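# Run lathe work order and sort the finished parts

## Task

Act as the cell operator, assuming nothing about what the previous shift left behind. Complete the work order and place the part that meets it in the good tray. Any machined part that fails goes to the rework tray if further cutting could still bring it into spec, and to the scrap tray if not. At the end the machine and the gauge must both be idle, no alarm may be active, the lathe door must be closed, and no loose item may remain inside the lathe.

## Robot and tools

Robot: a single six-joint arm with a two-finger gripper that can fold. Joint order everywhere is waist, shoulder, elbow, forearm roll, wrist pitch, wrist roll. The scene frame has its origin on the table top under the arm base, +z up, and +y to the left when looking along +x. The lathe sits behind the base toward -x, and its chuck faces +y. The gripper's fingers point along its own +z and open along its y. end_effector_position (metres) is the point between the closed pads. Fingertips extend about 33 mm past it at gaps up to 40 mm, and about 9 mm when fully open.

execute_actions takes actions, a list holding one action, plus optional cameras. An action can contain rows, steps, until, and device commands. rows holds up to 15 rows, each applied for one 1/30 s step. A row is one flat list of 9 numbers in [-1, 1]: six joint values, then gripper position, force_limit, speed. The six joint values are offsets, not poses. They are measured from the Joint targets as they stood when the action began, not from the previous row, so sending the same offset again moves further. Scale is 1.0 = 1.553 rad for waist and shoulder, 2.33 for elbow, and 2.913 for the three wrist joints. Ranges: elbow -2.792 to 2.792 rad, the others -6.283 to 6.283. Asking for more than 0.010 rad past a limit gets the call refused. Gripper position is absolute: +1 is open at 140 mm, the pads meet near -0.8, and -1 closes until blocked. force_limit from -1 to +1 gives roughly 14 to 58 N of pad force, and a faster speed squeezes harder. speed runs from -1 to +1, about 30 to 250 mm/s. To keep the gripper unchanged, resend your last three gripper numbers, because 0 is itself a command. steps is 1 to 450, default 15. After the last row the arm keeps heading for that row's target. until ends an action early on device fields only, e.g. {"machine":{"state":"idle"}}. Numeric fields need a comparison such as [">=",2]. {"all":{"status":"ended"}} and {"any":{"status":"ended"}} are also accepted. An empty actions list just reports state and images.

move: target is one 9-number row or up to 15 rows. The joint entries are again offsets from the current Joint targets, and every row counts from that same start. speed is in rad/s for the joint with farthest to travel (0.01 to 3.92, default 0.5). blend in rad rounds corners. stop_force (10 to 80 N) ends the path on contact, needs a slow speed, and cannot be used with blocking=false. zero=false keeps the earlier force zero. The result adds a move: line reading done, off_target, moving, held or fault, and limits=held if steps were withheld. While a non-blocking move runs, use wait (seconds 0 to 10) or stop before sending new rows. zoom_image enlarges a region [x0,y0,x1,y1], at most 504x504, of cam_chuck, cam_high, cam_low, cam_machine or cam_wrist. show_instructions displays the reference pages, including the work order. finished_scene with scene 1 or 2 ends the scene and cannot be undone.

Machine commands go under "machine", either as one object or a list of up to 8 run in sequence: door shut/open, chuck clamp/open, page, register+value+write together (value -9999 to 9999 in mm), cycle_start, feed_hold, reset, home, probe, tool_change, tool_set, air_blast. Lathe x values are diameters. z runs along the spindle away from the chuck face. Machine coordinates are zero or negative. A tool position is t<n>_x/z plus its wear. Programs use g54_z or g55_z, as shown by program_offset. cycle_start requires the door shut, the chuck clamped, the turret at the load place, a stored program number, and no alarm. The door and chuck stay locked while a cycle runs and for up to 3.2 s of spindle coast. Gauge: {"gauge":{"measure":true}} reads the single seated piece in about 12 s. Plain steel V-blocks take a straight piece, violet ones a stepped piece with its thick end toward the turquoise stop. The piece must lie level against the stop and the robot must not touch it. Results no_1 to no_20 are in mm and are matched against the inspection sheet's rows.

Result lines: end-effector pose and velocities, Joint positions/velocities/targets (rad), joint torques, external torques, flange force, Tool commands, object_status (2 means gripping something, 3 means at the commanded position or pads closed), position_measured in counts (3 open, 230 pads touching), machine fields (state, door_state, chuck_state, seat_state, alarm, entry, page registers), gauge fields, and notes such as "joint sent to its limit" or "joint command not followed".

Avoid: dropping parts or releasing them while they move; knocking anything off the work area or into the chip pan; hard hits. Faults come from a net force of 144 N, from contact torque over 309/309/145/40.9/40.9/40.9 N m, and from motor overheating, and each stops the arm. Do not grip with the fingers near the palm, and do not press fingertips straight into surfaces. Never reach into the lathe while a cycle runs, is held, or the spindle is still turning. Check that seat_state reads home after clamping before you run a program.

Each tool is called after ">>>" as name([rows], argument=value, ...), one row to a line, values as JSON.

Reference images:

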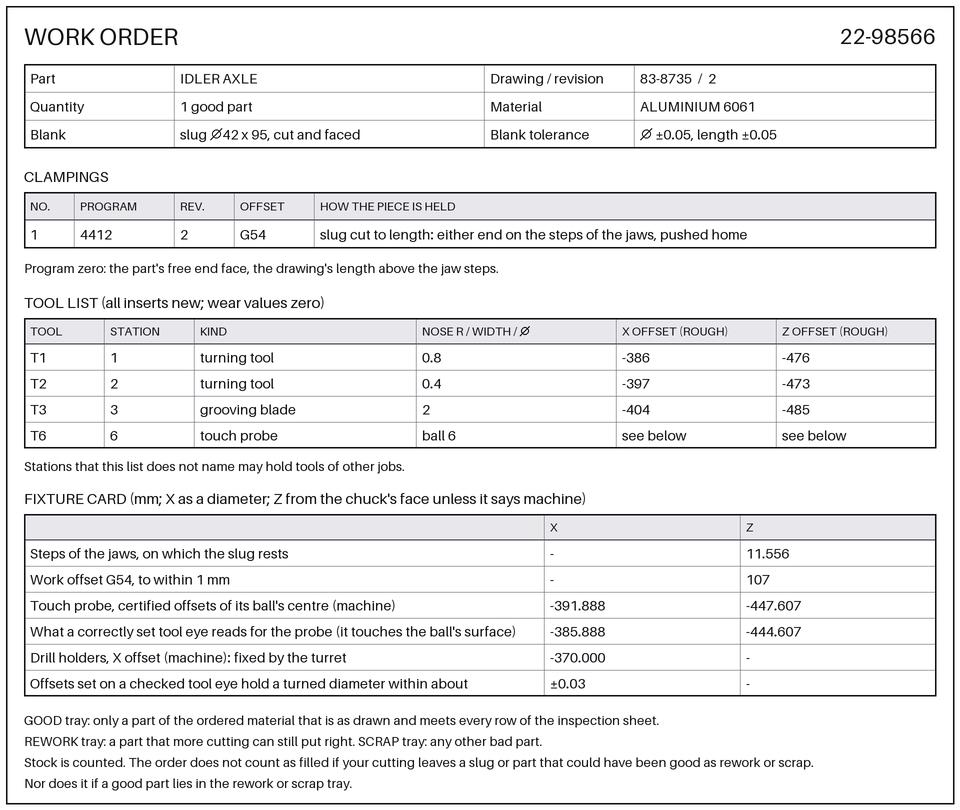

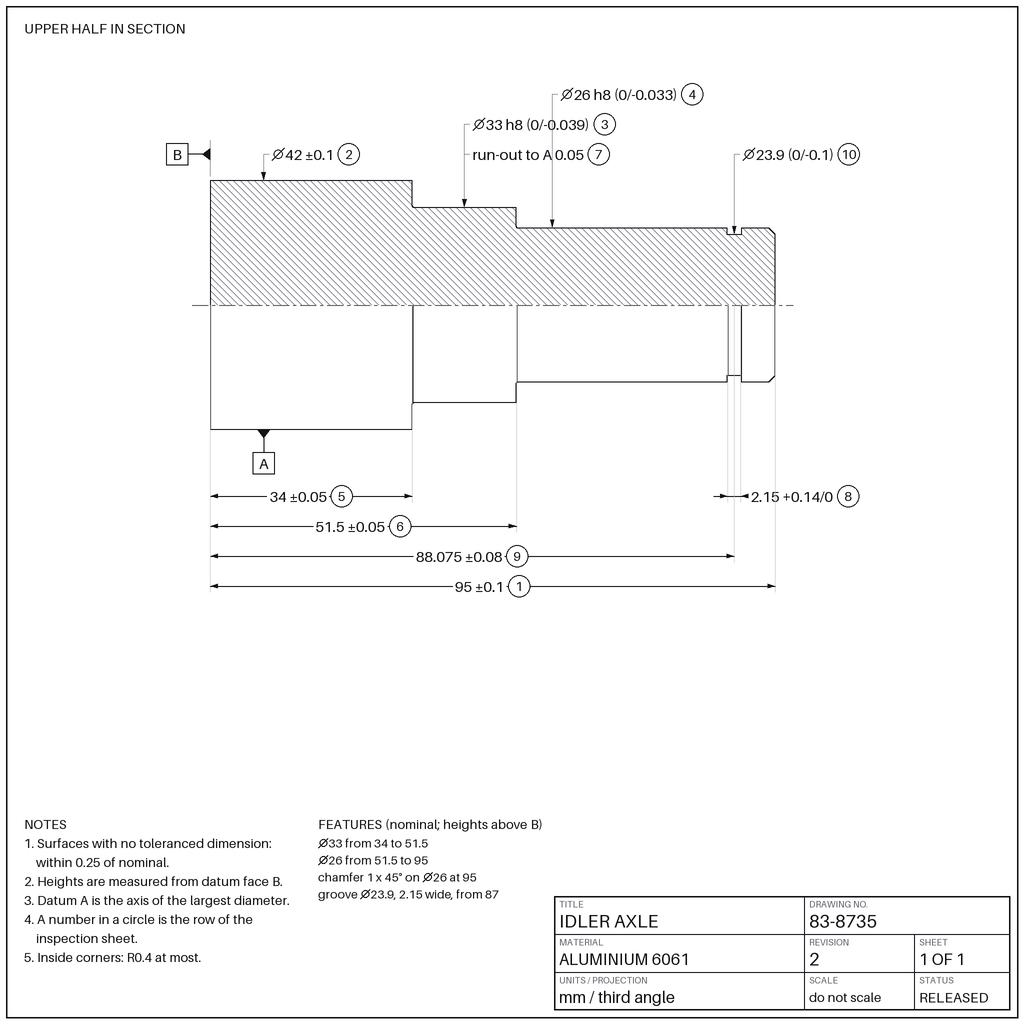

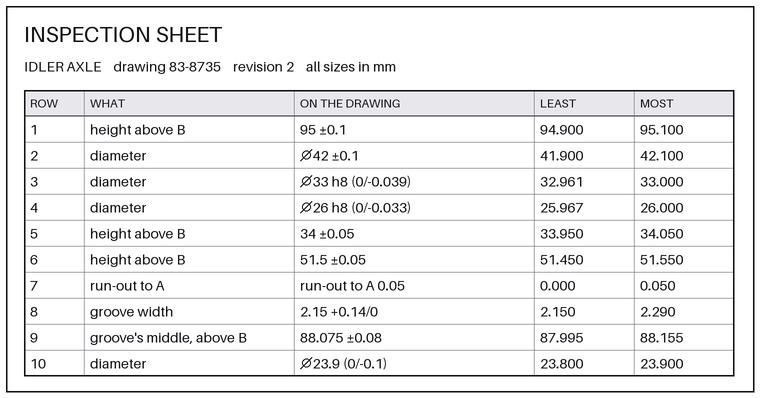

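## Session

>>> execute_actions([
  {"machine":{"page":"tools"},"steps":1},
])

>>> execute_actions([
  {"machine":{"page":"program"},"steps":1},
], cameras=[])

>>> execute_actions([
  {"machine":{"page":"measuring"},"steps":1},
], cameras=[])

>>> execute_actions([
  {"machine":{"page":"work_offsets"},"steps":1},
], cameras=["cam_chuck", "cam_low", "cam_high"])

>>> zoom_image(camera="cam_chuck", region=[220, 200, 420, 360])

>>> zoom_image(camera="cam_low", region=[300, 160, 660, 290])

Scene clock: 0.23 s.
end_effector_position=(+0.4305, +0.0549, +0.4002) position_measured=3 object_status=3 end_effector_quat_wxyz=(-0.012, +0.706, -0.708, +0.008)
Joint positions: [0.063 -0.211 1.886 3.142 -1.442 0.055]
Joint velocities: within noise
Joint torques (N m): [-1.34 -19.75 -44.35 -4.67 0.26 -0.3]
External joint torques (N m): [1.25 0.44 2.65 0.36 -0.19 0.3]
Flange force (N): [-3.2 3.0 4.1]
Joint targets: [0.063 -0.211 1.886 3.142 -1.442 0.055]
Tool commands: gripper/position=+1.0 gripper/force_limit=+1.0 gripper/speed=+1.0
machine.tools: t1_x=-386.020 t1_x_wear=+0.000 t1_z=-476.202 t1_z_wear=+0.000 t1_radius=+0.800 t1_station=+1.000 t2_x=-397.476 t2_x_wear=+0.000 t2_z=-473.267 t2_z_wear=+0.000 t2_radius=+0.400 t2_station=+2.000 t3_x=-403.598 t3_x_wear=+0.000 t3_z=-485.182 t3_z_wear=+0.000 t3_radius=+0.000 t3_station=+3.000 t4_x=-370.000 t4_x_wear=+0.000 t4_z=-426.283 t4_z_wear=+0.000 t4_radius=+0.000 t4_station=+4.000 t5_x=-415.106 t5_x_wear=+0.000 t5_z=-423.147 t5_z_wear=+0.000 t5_radius=+0.400 t5_station=+5.000 t6_x=-391.888 t6_x_wear=+0.000 t6_z=-447.607 t6_z_wear=+0.000 t6_radius=+3.000 t6_station=+6.000
machine: state=idle door_state=shut chuck_state=closed_empty seat_state=open door_answer=taken chuck_answer=taken page=tools entry=no_entry entries=0 alarm=no_alarm queue=done queue_left=0
gauge: readings=0

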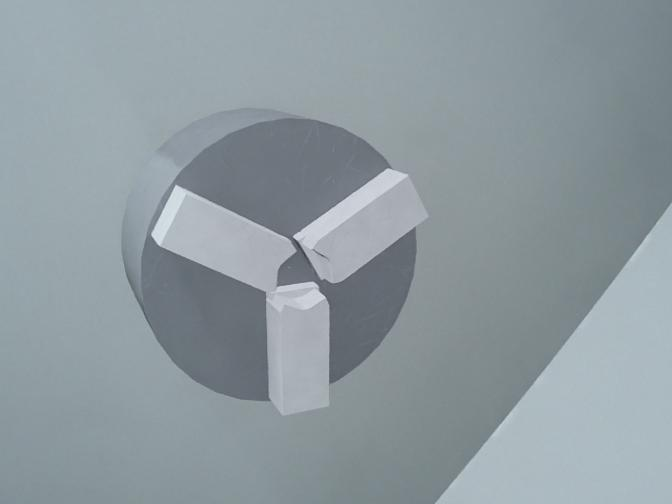

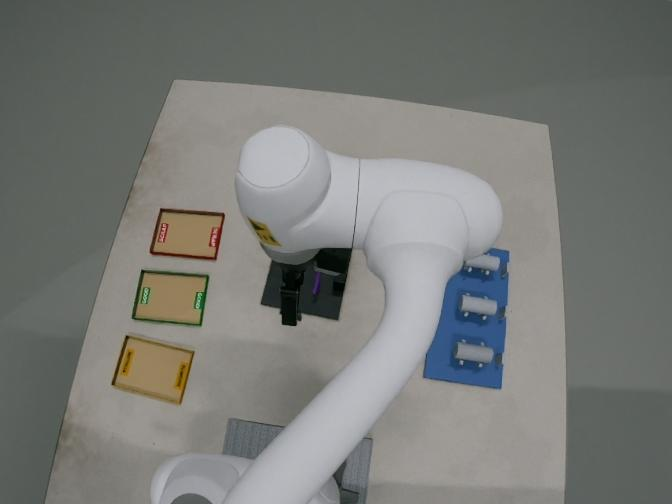

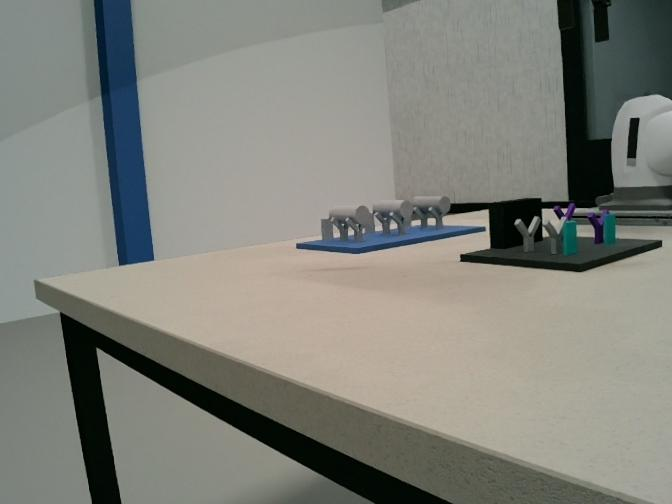

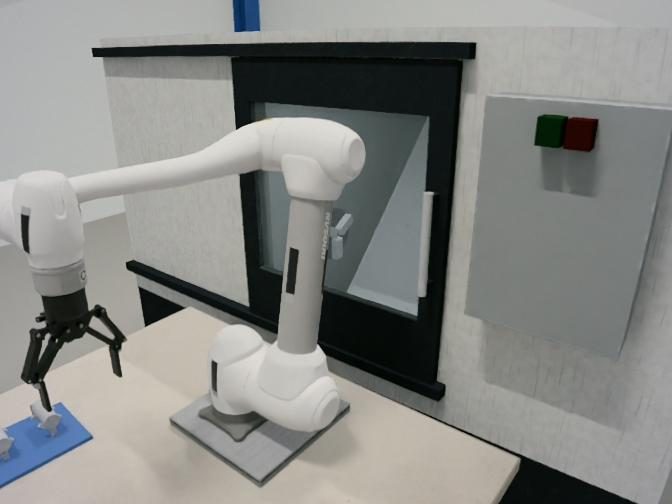

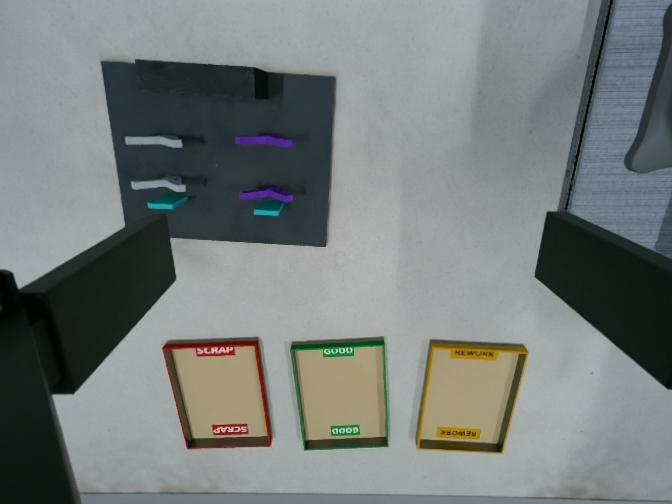

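Scene clock: 0.47 s.
end_effector_position=(+0.4305, +0.0549, +0.4002) position_measured=3 object_status=3 end_effector_quat_wxyz=(-0.012, +0.706, -0.708, +0.008)
Joint positions: [0.063 -0.211 1.886 3.142 -1.442 0.055]
Joint velocities: within noise
Joint torques (N m): [-1.52 -20.13 -44.44 -4.7 0.24 -0.24]
External joint torques (N m): [1.57 0.74 2.89 0.41 -0.17 0.24]
Flange force (N): [-3.9 2.9 4.5]
Joint targets: [0.063 -0.211 1.886 3.142 -1.442 0.055]
Tool commands: gripper/position=+1.0 gripper/force_limit=+1.0 gripper/speed=+1.0
machine.program: program=+4412 tool_call=+1 tool_in_place=+0 program_revision=+2 program_offset=+54 load_peak=+0 stored1_number=+2184 stored1_revision=+4 stored2_number=+5658 stored2_revision=+5 stored3_number=+4412 stored3_revision=+2 stored4_number=+0 stored4_revision=+0 cycles=+0
machine: state=idle door_state=shut chuck_state=closed_empty seat_state=open door_answer=taken chuck_answer=taken page=program entry=no_entry entries=0 alarm=no_alarm queue=done queue_left=0
gauge: readings=0
No camera images: "cameras" was empty.

Scene clock: 0.70 s.
end_effector_position=(+0.4305, +0.0549, +0.4002) position_measured=3 object_status=3 end_effector_quat_wxyz=(-0.012, +0.706, -0.708, +0.008)
Joint positions: [0.063 -0.211 1.886 3.142 -1.442 0.055]
Joint velocities: within noise
Joint torques (N m): [-1.26 -19.78 -44.35 -4.61 0.14 -0.26]
External joint torques (N m): [1.11 -0.05 2.49 0.27 -0.08 0.26]
Flange force (N): [-2.7 3.6 3.9]
Joint targets: [0.063 -0.211 1.886 3.142 -1.442 0.055]
Tool commands: gripper/position=+1.0 gripper/force_limit=+1.0 gripper/speed=+1.0
machine.measuring: probe_x=+0.000 probe_z=+0.000 probe_move_x=+0.000 probe_move_z=+0.000 probe_radius=+2.992 eye_x=+59.148 eye_z=+153.525 probe_touched=+0 probe_found_x=+0.000 probe_found_z=+0.000 set_x=+0.000 set_z=+0.000
machine: state=idle door_state=shut chuck_state=closed_empty seat_state=open door_answer=taken chuck_answer=taken page=measuring entry=no_entry entries=0 alarm=no_alarm queue=done queue_left=0
gauge: readings=0
No camera images: "cameras" was empty.

Scene clock: 0.93 s.
end_effector_position=(+0.4305, +0.0549, +0.4002) position_measured=3 object_status=3 end_effector_quat_wxyz=(-0.012, +0.706, -0.708, +0.008)
Joint positions: [0.063 -0.211 1.886 3.142 -1.442 0.055]
Joint velocities: within noise
Joint torques (N m): [-1.48 -20.37 -44.55 -4.67 0.18 -0.29]
External joint torques (N m): [1.42 0.81 2.65 0.34 -0.1 0.29]
Flange force (N): [-3.7 2.4 4.3]
Joint targets: [0.063 -0.211 1.886 3.142 -1.442 0.055]
Tool commands: gripper/position=+1.0 gripper/force_limit=+1.0 gripper/speed=+1.0
machine.work_offsets: g54_z=+106.556 g55_z=+0.000
machine: state=idle door_state=shut chuck_state=closed_empty seat_state=open door_answer=taken chuck_answer=taken page=work_offsets entry=no_entry entries=0 alarm=no_alarm queue=done queue_left=0
gauge: readings=0
Images, in order (width x height): cam_chuck 672x504, cam_high 672x504, cam_low 672x504.

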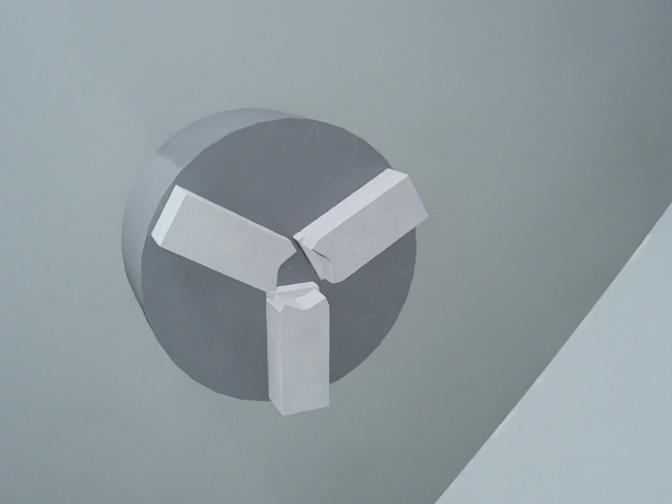

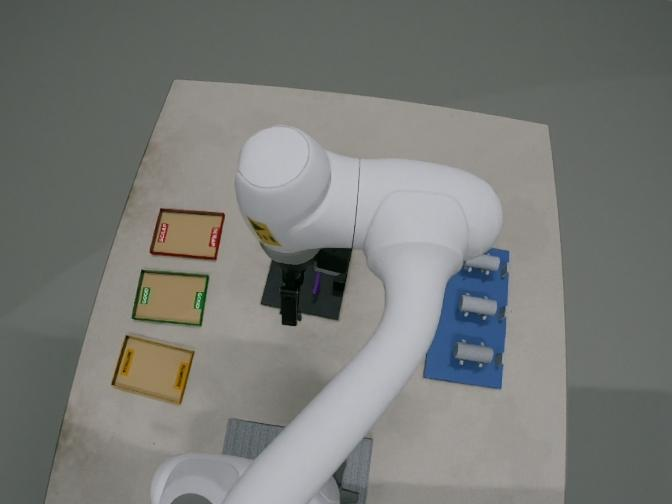

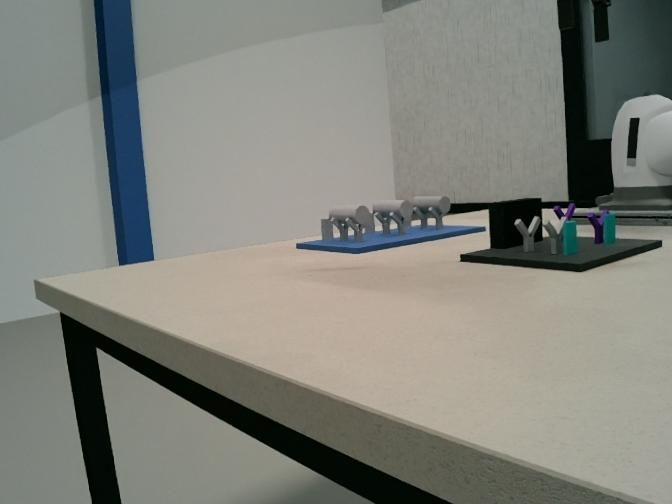

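Scaled by 2.520 from the camera's 672x504 image, which has a finer 960x720 frame.

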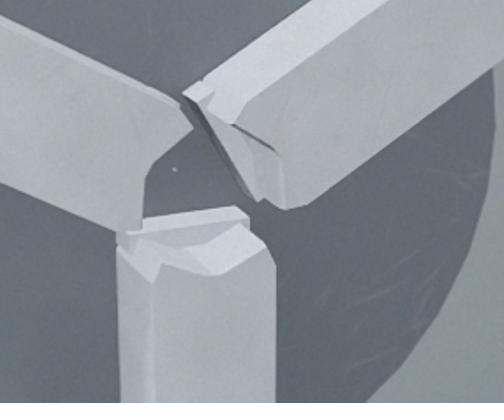

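Scaled by 1.400 from the camera's 672x504 image, which has a finer 960x720 frame.

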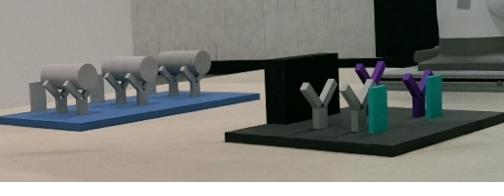

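>>> execute_actions([
  {"machine":[{"air_blast":true},{"register":"tool_call","value":6,"write":true},{"tool_change":true},{"page":"measuring"},{"tool_set":true}],"steps":1},
], cameras=[])

>>> move(target=[-0.4769, 0.2424, -0.104, 0, 0.0376, -0.2561, 0.2, 0, 0], speed=0.8, cameras=["cam_wrist","cam_high"])

>>> zoom_image(camera="cam_wrist", region=[80, 10, 580, 260])

Scene clock: 19.27 s.
end_effector_position=(+0.4305, +0.0549, +0.4002) position_measured=3 object_status=3 end_effector_quat_wxyz=(-0.012, +0.706, -0.708, +0.008)
Joint positions: [0.063 -0.211 1.886 3.142 -1.442 0.055]
Joint velocities: within noise
Joint torques (N m): [-1.24 -19.72 -44.32 -4.66 0.21 -0.19]
External joint torques (N m): [1.23 -0.03 2.62 0.35 -0.15 0.19]
Flange force (N): [-2.8 3.8 4.0]
Joint targets: [0.063 -0.211 1.886 3.142 -1.442 0.055]
Tool commands: gripper/position=+1.0 gripper/force_limit=+1.0 gripper/speed=+1.0
machine.work_offsets: g54_z=+106.556 g55_z=+0.000
machine: state=busy door_state=shut chuck_state=closed_empty seat_state=open door_answer=taken chuck_answer=taken page=work_offsets entry=taken entries=1 alarm=no_alarm queue=running queue_left=4
gauge: readings=0
No camera images: "cameras" was empty.

Scene clock: 20.70 s.
end_effector_position=(+0.5185, -0.3854, +0.3300) position_measured=104 object_status=3 end_effector_quat_wxyz=(-0.003, +0.708, -0.707, +0.000)
Joint positions: [-0.677 0.166 1.644 3.142 -1.332 -0.691]
Joint velocities: within noise
Joint torques (N m): [-0.51 -57.47 -43.24 -4.51 0.14 -0.27]
External joint torques (N m): [0.67 0.45 2.59 0.31 -0.11 0.27]
Flange force (N): [-3.6 2.4 3.6]
Joint targets: [-0.677 0.166 1.644 3.142 -1.332 -0.691]
machine.work_offsets: g54_z=+106.556 g55_z=+0.000
machine: state=busy door_state=shut chuck_state=closed_empty seat_state=open door_answer=taken chuck_answer=taken page=work_offsets entry=taken entries=1 alarm=no_alarm queue=running queue_left=4
gauge: readings=0
move: done
Images, in order (width x height): cam_high 672x504, cam_wrist 672x504.

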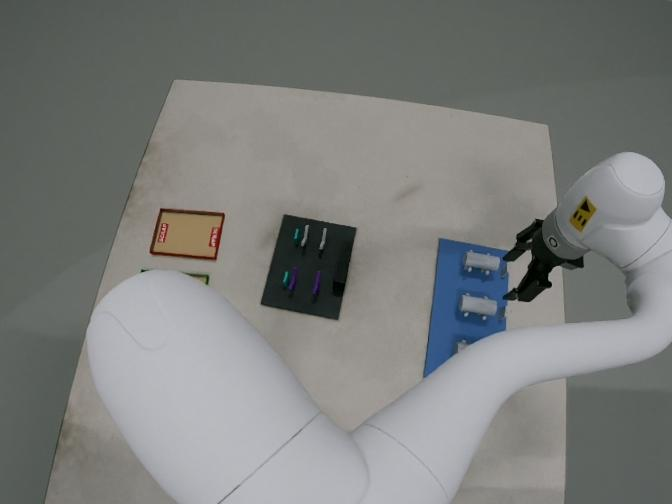

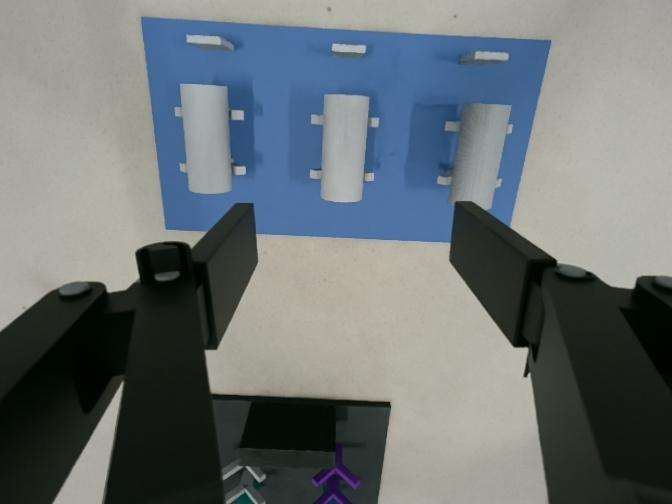

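Scaled by 1.008 from the camera's 672x504 image, which has a finer 960x720 frame.

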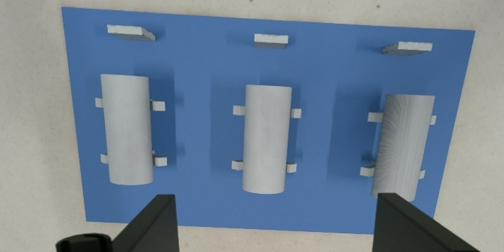

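>>> zoom_image(camera="cam_wrist", region=[160, 70, 400, 220])

>>> zoom_image(camera="cam_wrist", region=[400, 70, 560, 230])

>>> execute_actions([
  {"steps":450,"machine":{"page":"measuring"},"until":{"machine":{"state":["!=","busy"]}}},
], cameras=["cam_chuck"])

Scaled by 2.100 from the camera's 672x504 image, which has a finer 960x720 frame.

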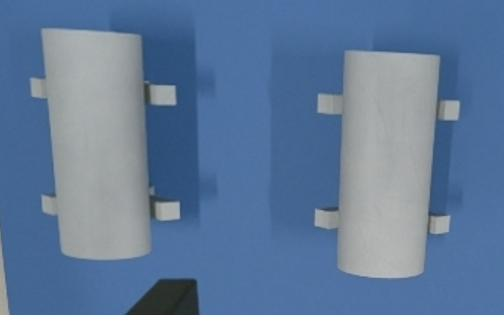

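Scaled by 3.150 from the camera's 672x504 image, which has a finer 960x720 frame.

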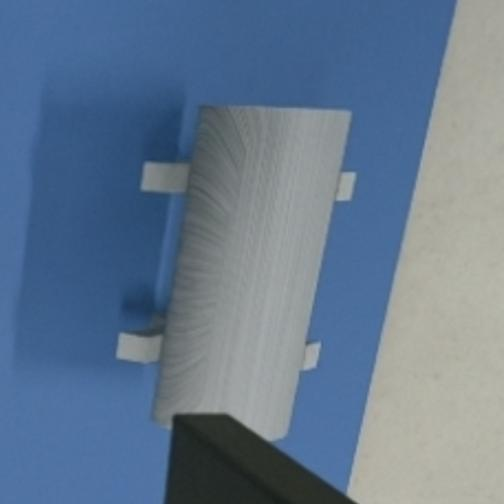

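Scene clock: 27.60 s.
end_effector_position=(+0.5184, -0.3855, +0.3299) position_measured=104 object_status=3 end_effector_quat_wxyz=(-0.003, +0.708, -0.707, +0.000)
Joint positions: [-0.677 0.166 1.644 3.142 -1.332 -0.691]
Joint velocities: within noise
Joint torques (N m): [-0.62 -57.5 -43.38 -4.48 0.13 -0.28]
External joint torques (N m): [0.8 -0.3 2.51 0.26 -0.1 0.28]
Flange force (N): [-4.4 3.1 3.2]
Joint targets: [-0.677 0.166 1.644 3.142 -1.332 -0.691]
Tool commands: gripper/position=+0.2 gripper/force_limit=+0.0 gripper/speed=+0.0
machine.measuring: probe_x=+0.000 probe_z=+0.000 probe_move_x=+0.000 probe_move_z=+0.000 probe_radius=+2.992 eye_x=+59.148 eye_z=+153.525 probe_touched=+0 probe_found_x=+0.000 probe_found_z=+0.000 set_x=+0.000 set_z=+0.000
machine: state=idle door_state=shut chuck_state=closed_empty seat_state=open door_answer=taken chuck_answer=taken page=measuring entry=taken entries=3 alarm=no_alarm queue=done queue_left=0
gauge: readings=0
Images, in order (width x height): cam_chuck 672x504.

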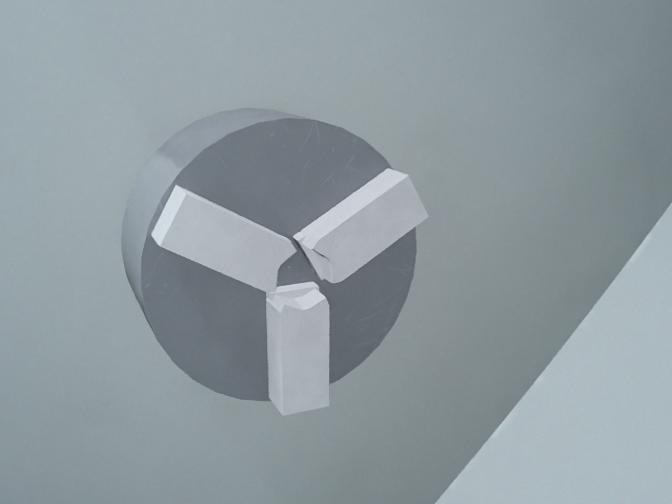

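>>> execute_actions([
  {"machine":[{"tool_change":true},{"tool_set":true}],"steps":450,"until":{"machine":{"state":["!=","busy"],"queue":["!=","running"]}}},
], cameras=["cam_wrist"])

Scene clock: 51.97 s.
end_effector_position=(+0.5184, -0.3855, +0.3299) position_measured=104 object_status=3 end_effector_quat_wxyz=(-0.003, +0.708, -0.707, +0.000)
Joint positions: [-0.677 0.166 1.644 3.142 -1.332 -0.691]
Joint velocities: within noise
Joint torques (N m): [-0.88 -57.35 -43.31 -4.51 0.16 -0.28]
External joint torques (N m): [1.23 -0.63 2.36 0.29 -0.13 0.28]
Flange force (N): [-5.0 2.8 2.8]
Joint targets: [-0.677 0.166 1.644 3.142 -1.332 -0.691]
Tool commands: gripper/position=+0.2 gripper/force_limit=+0.0 gripper/speed=+0.0
machine.measuring: probe_x=+0.000 probe_z=+0.000 probe_move_x=+0.000 probe_move_z=+0.000 probe_radius=+2.992 eye_x=+59.148 eye_z=+153.525 probe_touched=+0 probe_found_x=+0.000 probe_found_z=+0.000 set_x=+0.000 set_z=+0.000
machine: state=busy door_state=shut chuck_state=closed_empty seat_state=open door_answer=taken chuck_answer=taken page=measuring entry=taken entries=5 alarm=no_alarm queue=running queue_left=0
gauge: readings=0
Images, in order (width x height): cam_wrist 672x504.

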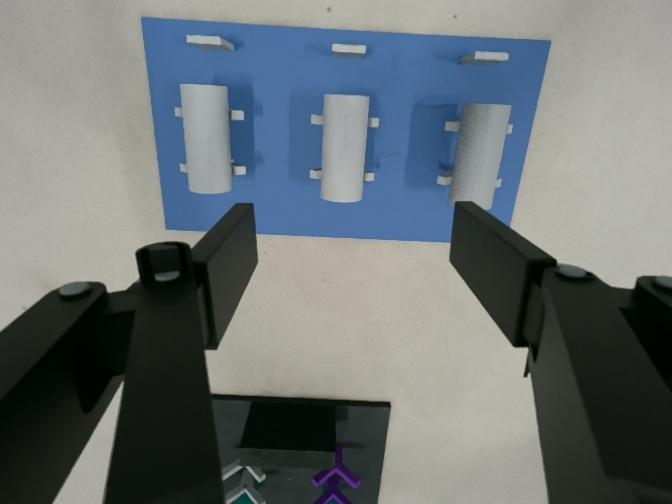

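>>> move(target=[-0.0087, 0.0562, 0.0681, 0, 0.0846, 0.0101, 0.2, 0, 0], speed=0.4, cameras=["cam_wrist"])

Scene clock: 93.97 s.
end_effector_position=(+0.5173, -0.3948, +0.1904) position_measured=104 object_status=3 end_effector_quat_wxyz=(-0.003, +0.692, -0.722, +0.000)
Joint positions: [-0.691 0.253 1.802 3.142 -1.086 -0.662]
Joint velocities: within noise
Joint torques (N m): [-1.02 -62.61 -39.64 -4.12 0.1 -0.22]
External joint torques (N m): [1.34 -0.29 2.52 0.29 -0.07 0.22]
Flange force (N): [-4.9 2.8 2.2]
Joint targets: [-0.691 0.253 1.802 3.142 -1.086 -0.662]
machine.measuring: probe_x=+0.000 probe_z=+0.000 probe_move_x=+0.000 probe_move_z=+0.000 probe_radius=+2.992 eye_x=+59.148 eye_z=+153.525 probe_touched=+0 probe_found_x=+0.000 probe_found_z=+0.000 set_x=-385.884 set_z=-444.608
machine: state=idle door_state=shut chuck_state=closed_empty seat_state=open door_answer=taken chuck_answer=taken page=measuring entry=taken entries=5 alarm=no_alarm queue=done queue_left=0
gauge: readings=0
move: done
Images, in order (width x height): cam_wrist 672x504.

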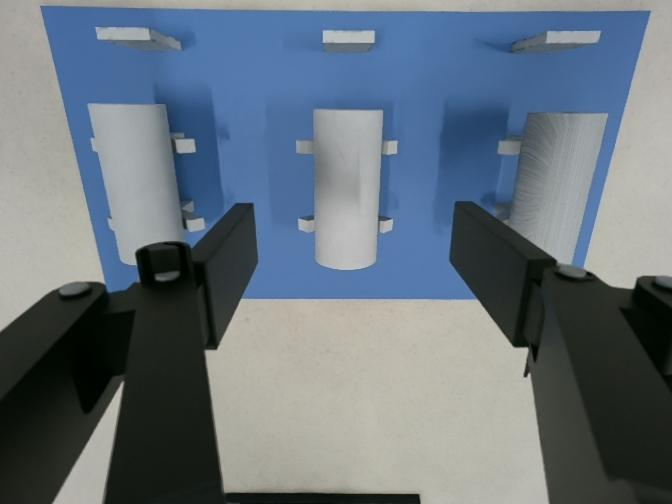

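>>> execute_actions([
  {"machine":[{"register":"tool_call","value":1,"write":true},{"tool_change":true},{"tool_set":true}],"steps":1},
], cameras=[])

>>> move(target=[0, 0.05708, 0.03648, 0, 0.05961, 0, 0.2, 0, 0], speed=0.12, stop_force=25, cameras=["cam_wrist"])

Scene clock: 100.50 s.
end_effector_position=(+0.5173, -0.3948, +0.1903) position_measured=104 object_status=3 end_effector_quat_wxyz=(-0.003, +0.692, -0.722, +0.000)
Joint positions: [-0.691 0.253 1.802 3.142 -1.086 -0.662]
Joint velocities: within noise
Joint torques (N m): [-1.07 -61.95 -39.46 -4.09 0.16 -0.27]
External joint torques (N m): [1.34 -0.8 2.3 0.25 -0.13 0.27]
Flange force (N): [-5.1 3.0 1.5]
Joint targets: [-0.691 0.253 1.802 3.142 -1.086 -0.662]
Tool commands: gripper/position=+0.2 gripper/force_limit=+0.0 gripper/speed=+0.0
machine.measuring: probe_x=+0.000 probe_z=+0.000 probe_move_x=+0.000 probe_move_z=+0.000 probe_radius=+2.992 eye_x=+59.148 eye_z=+153.525 probe_touched=+0 probe_found_x=+0.000 probe_found_z=+0.000 set_x=-385.884 set_z=-444.608
machine: state=idle door_state=shut chuck_state=closed_empty seat_state=open door_answer=taken chuck_answer=taken page=measuring entry=taken entries=7 alarm=no_alarm queue=running queue_left=1
gauge: readings=0
No camera images: "cameras" was empty.

Scene clock: 102.73 s.
end_effector_position=(+0.5177, -0.3945, +0.0927) position_measured=104 object_status=3 end_effector_quat_wxyz=(-0.003, +0.692, -0.722, +0.000)
Joint positions: [-0.691 0.342 1.887 3.142 -0.912 -0.662]
Joint velocities: within noise
Joint torques (N m): [-0.58 -67.25 -35.64 -3.66 0.13 -0.21]
External joint torques (N m): [1.1 -0.4 2.54 0.25 -0.11 0.21]
Flange force (N): [-4.7 3.3 1.3]
Joint targets: [-0.691 0.342 1.887 3.142 -0.912 -0.662]
machine.measuring: probe_x=+0.000 probe_z=+0.000 probe_move_x=+0.000 probe_move_z=+0.000 probe_radius=+2.992 eye_x=+59.148 eye_z=+153.525 probe_touched=+0 probe_found_x=+0.000 probe_found_z=+0.000 set_x=-385.884 set_z=-444.608
machine: state=busy door_state=shut chuck_state=closed_empty seat_state=open door_answer=taken chuck_answer=taken page=measuring entry=taken entries=7 alarm=no_alarm queue=running queue_left=1
gauge: readings=0
move: done
Images, in order (width x height): cam_wrist 672x504.

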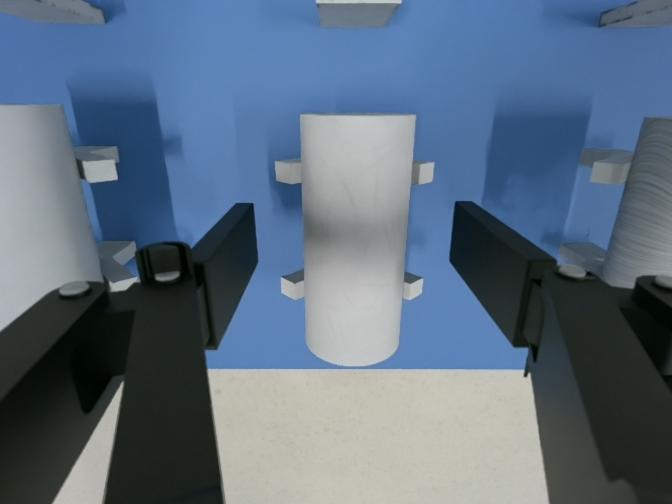

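>>> move(target=[-0.00075, -0.0008, 0.00078, 0, 0.0002, -0.0004, 0.2, 0, 0], speed=0.05, cameras=[])

>>> execute_actions([
  {"rows":[[0,0,0,0,0,0,-1,0,-1]],"steps":75},
], cameras=["cam_wrist"])

Scene clock: 111.77 s.
end_effector_position=(+0.5166, -0.3945, +0.0927) position_measured=104 object_status=3 end_effector_quat_wxyz=(-0.003, +0.692, -0.722, +0.000)
Joint positions: [-0.692 0.34 1.889 3.142 -0.912 -0.663]
Joint velocities: within noise
Joint torques (N m): [-0.34 -67.3 -35.42 -3.76 0.17 -0.2]
External joint torques (N m): [0.44 -0.97 2.19 0.32 -0.15 0.2]
Flange force (N): [-3.9 3.9 0.3]
Joint targets: [-0.692 0.340 1.889 3.142 -0.912 -0.663]
machine.measuring: probe_x=+0.000 probe_z=+0.000 probe_move_x=+0.000 probe_move_z=+0.000 probe_radius=+2.992 eye_x=+59.148 eye_z=+153.525 probe_touched=+0 probe_found_x=+0.000 probe_found_z=+0.000 set_x=-385.884 set_z=-444.608
machine: state=busy door_state=shut chuck_state=closed_empty seat_state=open door_answer=taken chuck_answer=taken page=measuring entry=taken entries=8 alarm=no_alarm queue=running queue_left=0
gauge: readings=0
move: done
No camera images: "cameras" was empty.

Scene clock: 114.47 s.
end_effector_position=(+0.5166, -0.3945, +0.0927) position_measured=169 object_status=2 end_effector_quat_wxyz=(-0.003, +0.692, -0.722, +0.000)
Joint positions: [-0.692 0.34 1.889 3.142 -0.912 -0.663]
Joint velocities: within noise
Joint torques (N m): [-23.39 -48.33 -3.52 -14.33 -9.75 -0.57]
External joint torques (N m): [23.71 -18.79 -29.62 10.91 9.77 0.57]
Flange force (N): [-14.0 -45.2 -24.0]
Joint targets: [-0.692 0.340 1.889 3.142 -0.912 -0.663]
machine.measuring: probe_x=+0.000 probe_z=+0.000 probe_move_x=+0.000 probe_move_z=+0.000 probe_radius=+2.992 eye_x=+59.148 eye_z=+153.525 probe_touched=+0 probe_found_x=+0.000 probe_found_z=+0.000 set_x=-385.884 set_z=-444.608
machine: state=busy door_state=shut chuck_state=closed_empty seat_state=open door_answer=taken chuck_answer=taken page=measuring entry=taken entries=8 alarm=no_alarm queue=running queue_left=0
gauge: readings=0
Images, in order (width x height): cam_wrist 672x504.

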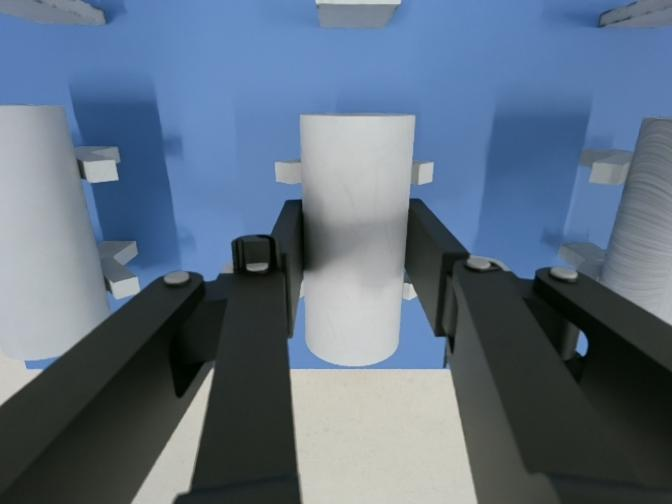

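>>> move(target=[0.00075, 0.0008, -0.00078, 0, -0.0002, 0.0004, -1, 0, -1], speed=0.05, cameras=[])

Scene clock: 123.53 s.
end_effector_position=(+0.5176, -0.3945, +0.0926) position_measured=169 object_status=2 end_effector_quat_wxyz=(-0.003, +0.692, -0.722, +0.000)
Joint positions: [-0.691 0.342 1.887 3.141 -0.913 -0.662]
Joint velocities: within noise
Joint torques (N m): [-4.11 -46.14 -21.49 -5.52 0.79 -0.68]
External joint torques (N m): [4.43 -21.77 -11.8 2.09 -0.77 0.68]
Flange force (N): [-9.3 -0.4 -32.6]
Joint targets: [-0.691 0.342 1.887 3.142 -0.912 -0.662]
machine.measuring: probe_x=+0.000 probe_z=+0.000 probe_move_x=+0.000 probe_move_z=+0.000 probe_radius=+2.992 eye_x=+59.148 eye_z=+153.525 probe_touched=+0 probe_found_x=+0.000 probe_found_z=+0.000 set_x=-386.017 set_z=-476.203
machine: state=idle door_state=shut chuck_state=closed_empty seat_state=open door_answer=taken chuck_answer=taken page=measuring entry=taken entries=8 alarm=no_alarm queue=done queue_left=0
gauge: readings=0
move: done
No camera images: "cameras" was empty.

>>> execute_actions([
  {"machine":[{"register":"tool_call","value":2,"write":true},{"tool_change":true},{"tool_set":true}],"steps":1},
], cameras=[])

>>> move(target=[0, -0.0835, -0.0642, 0, -0.0961, 0, -1, 0, -1], speed=0.2, cameras=["cam_wrist"])

Scene clock: 138.60 s.
end_effector_position=(+0.5177, -0.3945, +0.0927) position_measured=169 object_status=2 end_effector_quat_wxyz=(-0.003, +0.692, -0.722, +0.000)
Joint positions: [-0.691 0.342 1.887 3.142 -0.912 -0.662]
Joint velocities: within noise
Joint torques (N m): [-1.86 -47.65 -23.35 -4.49 1.47 -0.6]
External joint torques (N m): [2.21 -20.48 -9.88 1.07 -1.45 0.6]
Flange force (N): [-7.5 3.1 -31.1]
Joint targets: [-0.691 0.342 1.887 3.142 -0.912 -0.662]
Tool commands: gripper/position=-1.0 gripper/force_limit=+0.0 gripper/speed=-1.0
machine.measuring: probe_x=+0.000 probe_z=+0.000 probe_move_x=+0.000 probe_move_z=+0.000 probe_radius=+2.992 eye_x=+59.148 eye_z=+153.525 probe_touched=+0 probe_found_x=+0.000 probe_found_z=+0.000 set_x=-386.017 set_z=-476.203
machine: state=idle door_state=shut chuck_state=closed_empty seat_state=open door_answer=taken chuck_answer=taken page=measuring entry=taken entries=10 alarm=no_alarm queue=running queue_left=1
gauge: readings=0
No camera images: "cameras" was empty.

Scene clock: 140.33 s.
end_effector_position=(+0.5168, -0.3949, +0.2498) position_measured=169 object_status=2 end_effector_quat_wxyz=(-0.003, +0.692, -0.722, +0.000)
Joint positions: [-0.691 0.212 1.738 3.142 -1.192 -0.662]
Joint velocities: within noise
Joint torques (N m): [-0.38 -62.4 -43.37 -4.42 0.18 -0.2]
External joint torques (N m): [0.84 0.88 4.16 0.38 -0.16 0.2]
Flange force (N): [-5.0 4.4 5.1]
Joint targets: [-0.691 0.212 1.738 3.142 -1.192 -0.662]
machine.measuring: probe_x=+0.000 probe_z=+0.000 probe_move_x=+0.000 probe_move_z=+0.000 probe_radius=+2.992 eye_x=+59.148 eye_z=+153.525 probe_touched=+0 probe_found_x=+0.000 probe_found_z=+0.000 set_x=-386.017 set_z=-476.203
machine: state=busy door_state=shut chuck_state=closed_empty seat_state=open door_answer=taken chuck_answer=taken page=measuring entry=taken entries=10 alarm=no_alarm queue=running queue_left=1
gauge: readings=0
move: done
Images, in order (width x height): cam_wrist 672x504.

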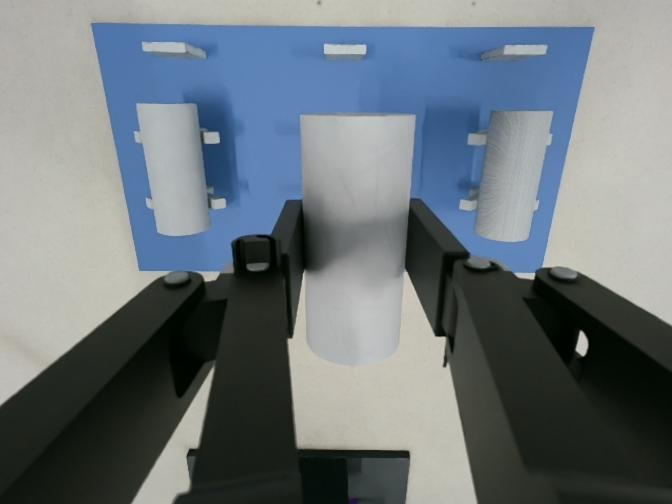

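>>> move(target=[-0.566, -0.4593, 0.0616, 0, -0.1954, 0.2273, -1, 0, -1], speed=0.7, cameras=["cam_wrist"])

>>> wait(seconds=6, cameras=[])

Scene clock: 148.13 s.
end_effector_position=(+0.0296, -0.2533, +0.4987) position_measured=169 object_status=2 end_effector_quat_wxyz=(+0.002, +0.006, +1.000, +0.002)
Joint positions: [-1.57 -0.502 1.881 3.142 -1.761 0]
Joint velocities: within noise
Joint torques (N m): [-1.45 7.15 -45.78 -4.56 0.09 -0.25]
External joint torques (N m): [1.4 1.41 4.71 0.3 -0.1 0.25]
Flange force (N): [-6.4 1.3 8.6]
Joint targets: [-1.570 -0.502 1.881 3.142 -1.762 0.000]
machine.measuring: probe_x=+0.000 probe_z=+0.000 probe_move_x=+0.000 probe_move_z=+0.000 probe_radius=+2.992 eye_x=+59.148 eye_z=+153.525 probe_touched=+0 probe_found_x=+0.000 probe_found_z=+0.000 set_x=-386.017 set_z=-476.203
machine: state=busy door_state=shut chuck_state=closed_empty seat_state=open door_answer=taken chuck_answer=taken page=measuring entry=taken entries=11 alarm=no_alarm queue=running queue_left=0
gauge: readings=0
move: done
Images, in order (width x height): cam_wrist 672x504.

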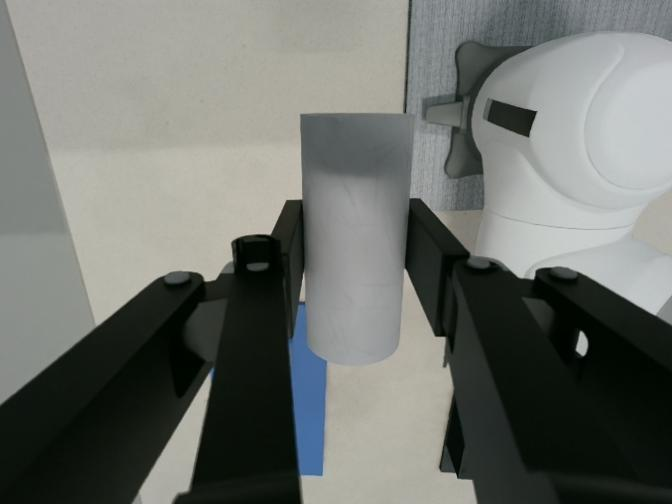

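Scene clock: 154.13 s.
end_effector_position=(+0.0296, -0.2533, +0.4988) position_measured=169 object_status=2 end_effector_quat_wxyz=(+0.002, +0.006, +1.000, +0.002)
Joint positions: [-1.57 -0.502 1.881 3.142 -1.762 0]
Joint velocities: within noise
Joint torques (N m): [-0.57 6.49 -45.86 -4.57 0.08 -0.27]
External joint torques (N m): [0.6 2.03 4.62 0.3 -0.09 0.27]
Flange force (N): [-3.5 0.2 8.3]
Joint targets: [-1.570 -0.502 1.881 3.142 -1.762 0.000]
Tool commands: gripper/position=-1.0 gripper/force_limit=+0.0 gripper/speed=-1.0
machine.measuring: probe_x=+0.000 probe_z=+0.000 probe_move_x=+0.000 probe_move_z=+0.000 probe_radius=+2.992 eye_x=+59.148 eye_z=+153.525 probe_touched=+0 probe_found_x=+0.000 probe_found_z=+0.000 set_x=-386.017 set_z=-476.203
machine: state=busy door_state=shut chuck_state=closed_empty seat_state=open door_answer=taken chuck_answer=taken page=measuring entry=taken entries=11 alarm=no_alarm queue=running queue_left=0
gauge: readings=0
wait: 6.00 s
No camera images: "cameras" was empty.

>>> execute_actions([
  {"machine":{"page":"measuring"},"steps":1},
], cameras=[])

>>> execute_actions([
  {"machine":[{"register":"tool_call","value":3,"write":true},{"tool_change":true},{"tool_set":true}],"steps":450,"until":{"machine":{"state":["!=","busy"],"queue":["!=","running"]}}},
], cameras=["cam_chuck"])

>>> wait(seconds=3.5, cameras=["cam_chuck"])

Scene clock: 194.77 s.
end_effector_position=(+0.0296, -0.2533, +0.4988) position_measured=169 object_status=2 end_effector_quat_wxyz=(+0.002, +0.006, +1.000, +0.002)
Joint positions: [-1.57 -0.502 1.881 3.142 -1.762 0]
Joint velocities: within noise
Joint torques (N m): [-0.77 7.19 -45.7 -4.52 0.07 -0.23]
External joint torques (N m): [0.76 1.09 4.54 0.26 -0.09 0.23]
Flange force (N): [-3.7 1.7 8.4]
Joint targets: [-1.570 -0.502 1.881 3.142 -1.762 0.000]
Tool commands: gripper/position=-1.0 gripper/force_limit=+0.0 gripper/speed=-1.0
machine.measuring: probe_x=+0.000 probe_z=+0.000 probe_move_x=+0.000 probe_move_z=+0.000 probe_radius=+2.992 eye_x=+59.148 eye_z=+153.525 probe_touched=+0 probe_found_x=+0.000 probe_found_z=+0.000 set_x=-397.476 set_z=-473.261
machine: state=idle door_state=shut chuck_state=closed_empty seat_state=open door_answer=taken chuck_answer=taken page=measuring entry=taken entries=11 alarm=no_alarm queue=done queue_left=0
gauge: readings=0
No camera images: "cameras" was empty.

Scene clock: 209.97 s.
end_effector_position=(+0.0296, -0.2533, +0.4988) position_measured=169 object_status=2 end_effector_quat_wxyz=(+0.002, +0.006, +1.000, +0.002)
Joint positions: [-1.57 -0.502 1.881 3.142 -1.762 0]
Joint velocities: within noise
Joint torques (N m): [-0.78 7.18 -45.93 -4.52 0.2 -0.26]
External joint torques (N m): [0.94 1.36 4.87 0.27 -0.21 0.26]
Flange force (N): [-4.5 1.6 8.8]
Joint targets: [-1.570 -0.502 1.881 3.142 -1.762 0.000]
Tool commands: gripper/position=-1.0 gripper/force_limit=+0.0 gripper/speed=-1.0
machine.measuring: probe_x=+0.000 probe_z=+0.000 probe_move_x=+0.000 probe_move_z=+0.000 probe_radius=+2.992 eye_x=+59.148 eye_z=+153.525 probe_touched=+0 probe_found_x=+0.000 probe_found_z=+0.000 set_x=-397.476 set_z=-473.261
machine: state=busy door_state=shut chuck_state=closed_empty seat_state=open door_answer=taken chuck_answer=taken page=measuring entry=taken entries=14 alarm=no_alarm queue=running queue_left=0
gauge: readings=0
Images, in order (width x height): cam_chuck 672x504.

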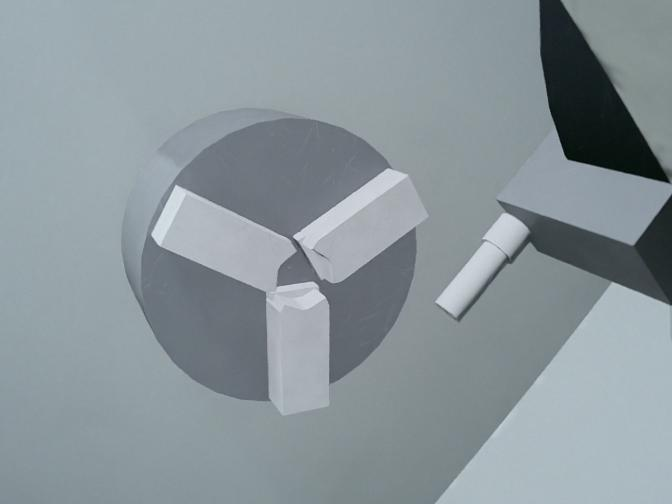

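Scene clock: 213.47 s.
end_effector_position=(+0.0296, -0.2533, +0.4988) position_measured=169 object_status=2 end_effector_quat_wxyz=(+0.002, +0.006, +1.000, +0.002)
Joint positions: [-1.57 -0.502 1.881 3.142 -1.762 0]
Joint velocities: within noise
Joint torques (N m): [-0.95 7.25 -45.76 -4.55 0.17 -0.2]
External joint torques (N m): [0.97 0.82 4.44 0.26 -0.19 0.2]
Flange force (N): [-4.4 2.2 8.2]
Joint targets: [-1.570 -0.502 1.881 3.142 -1.762 0.000]
Tool commands: gripper/position=-1.0 gripper/force_limit=+0.0 gripper/speed=-1.0
machine.measuring: probe_x=+0.000 probe_z=+0.000 probe_move_x=+0.000 probe_move_z=+0.000 probe_radius=+2.992 eye_x=+59.148 eye_z=+153.525 probe_touched=+0 probe_found_x=+0.000 probe_found_z=+0.000 set_x=-403.598 set_z=-485.186
machine: state=idle door_state=shut chuck_state=closed_empty seat_state=open door_answer=taken chuck_answer=taken page=measuring entry=taken entries=14 alarm=no_alarm queue=done queue_left=0
gauge: readings=0
wait: 3.50 s
Images, in order (width x height): cam_chuck 672x504.

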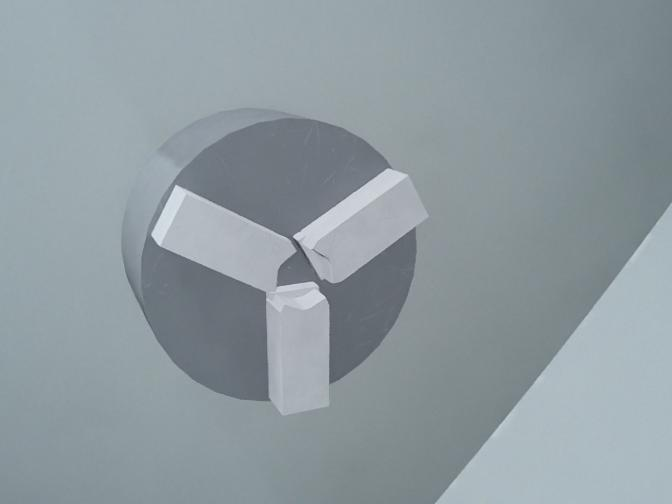

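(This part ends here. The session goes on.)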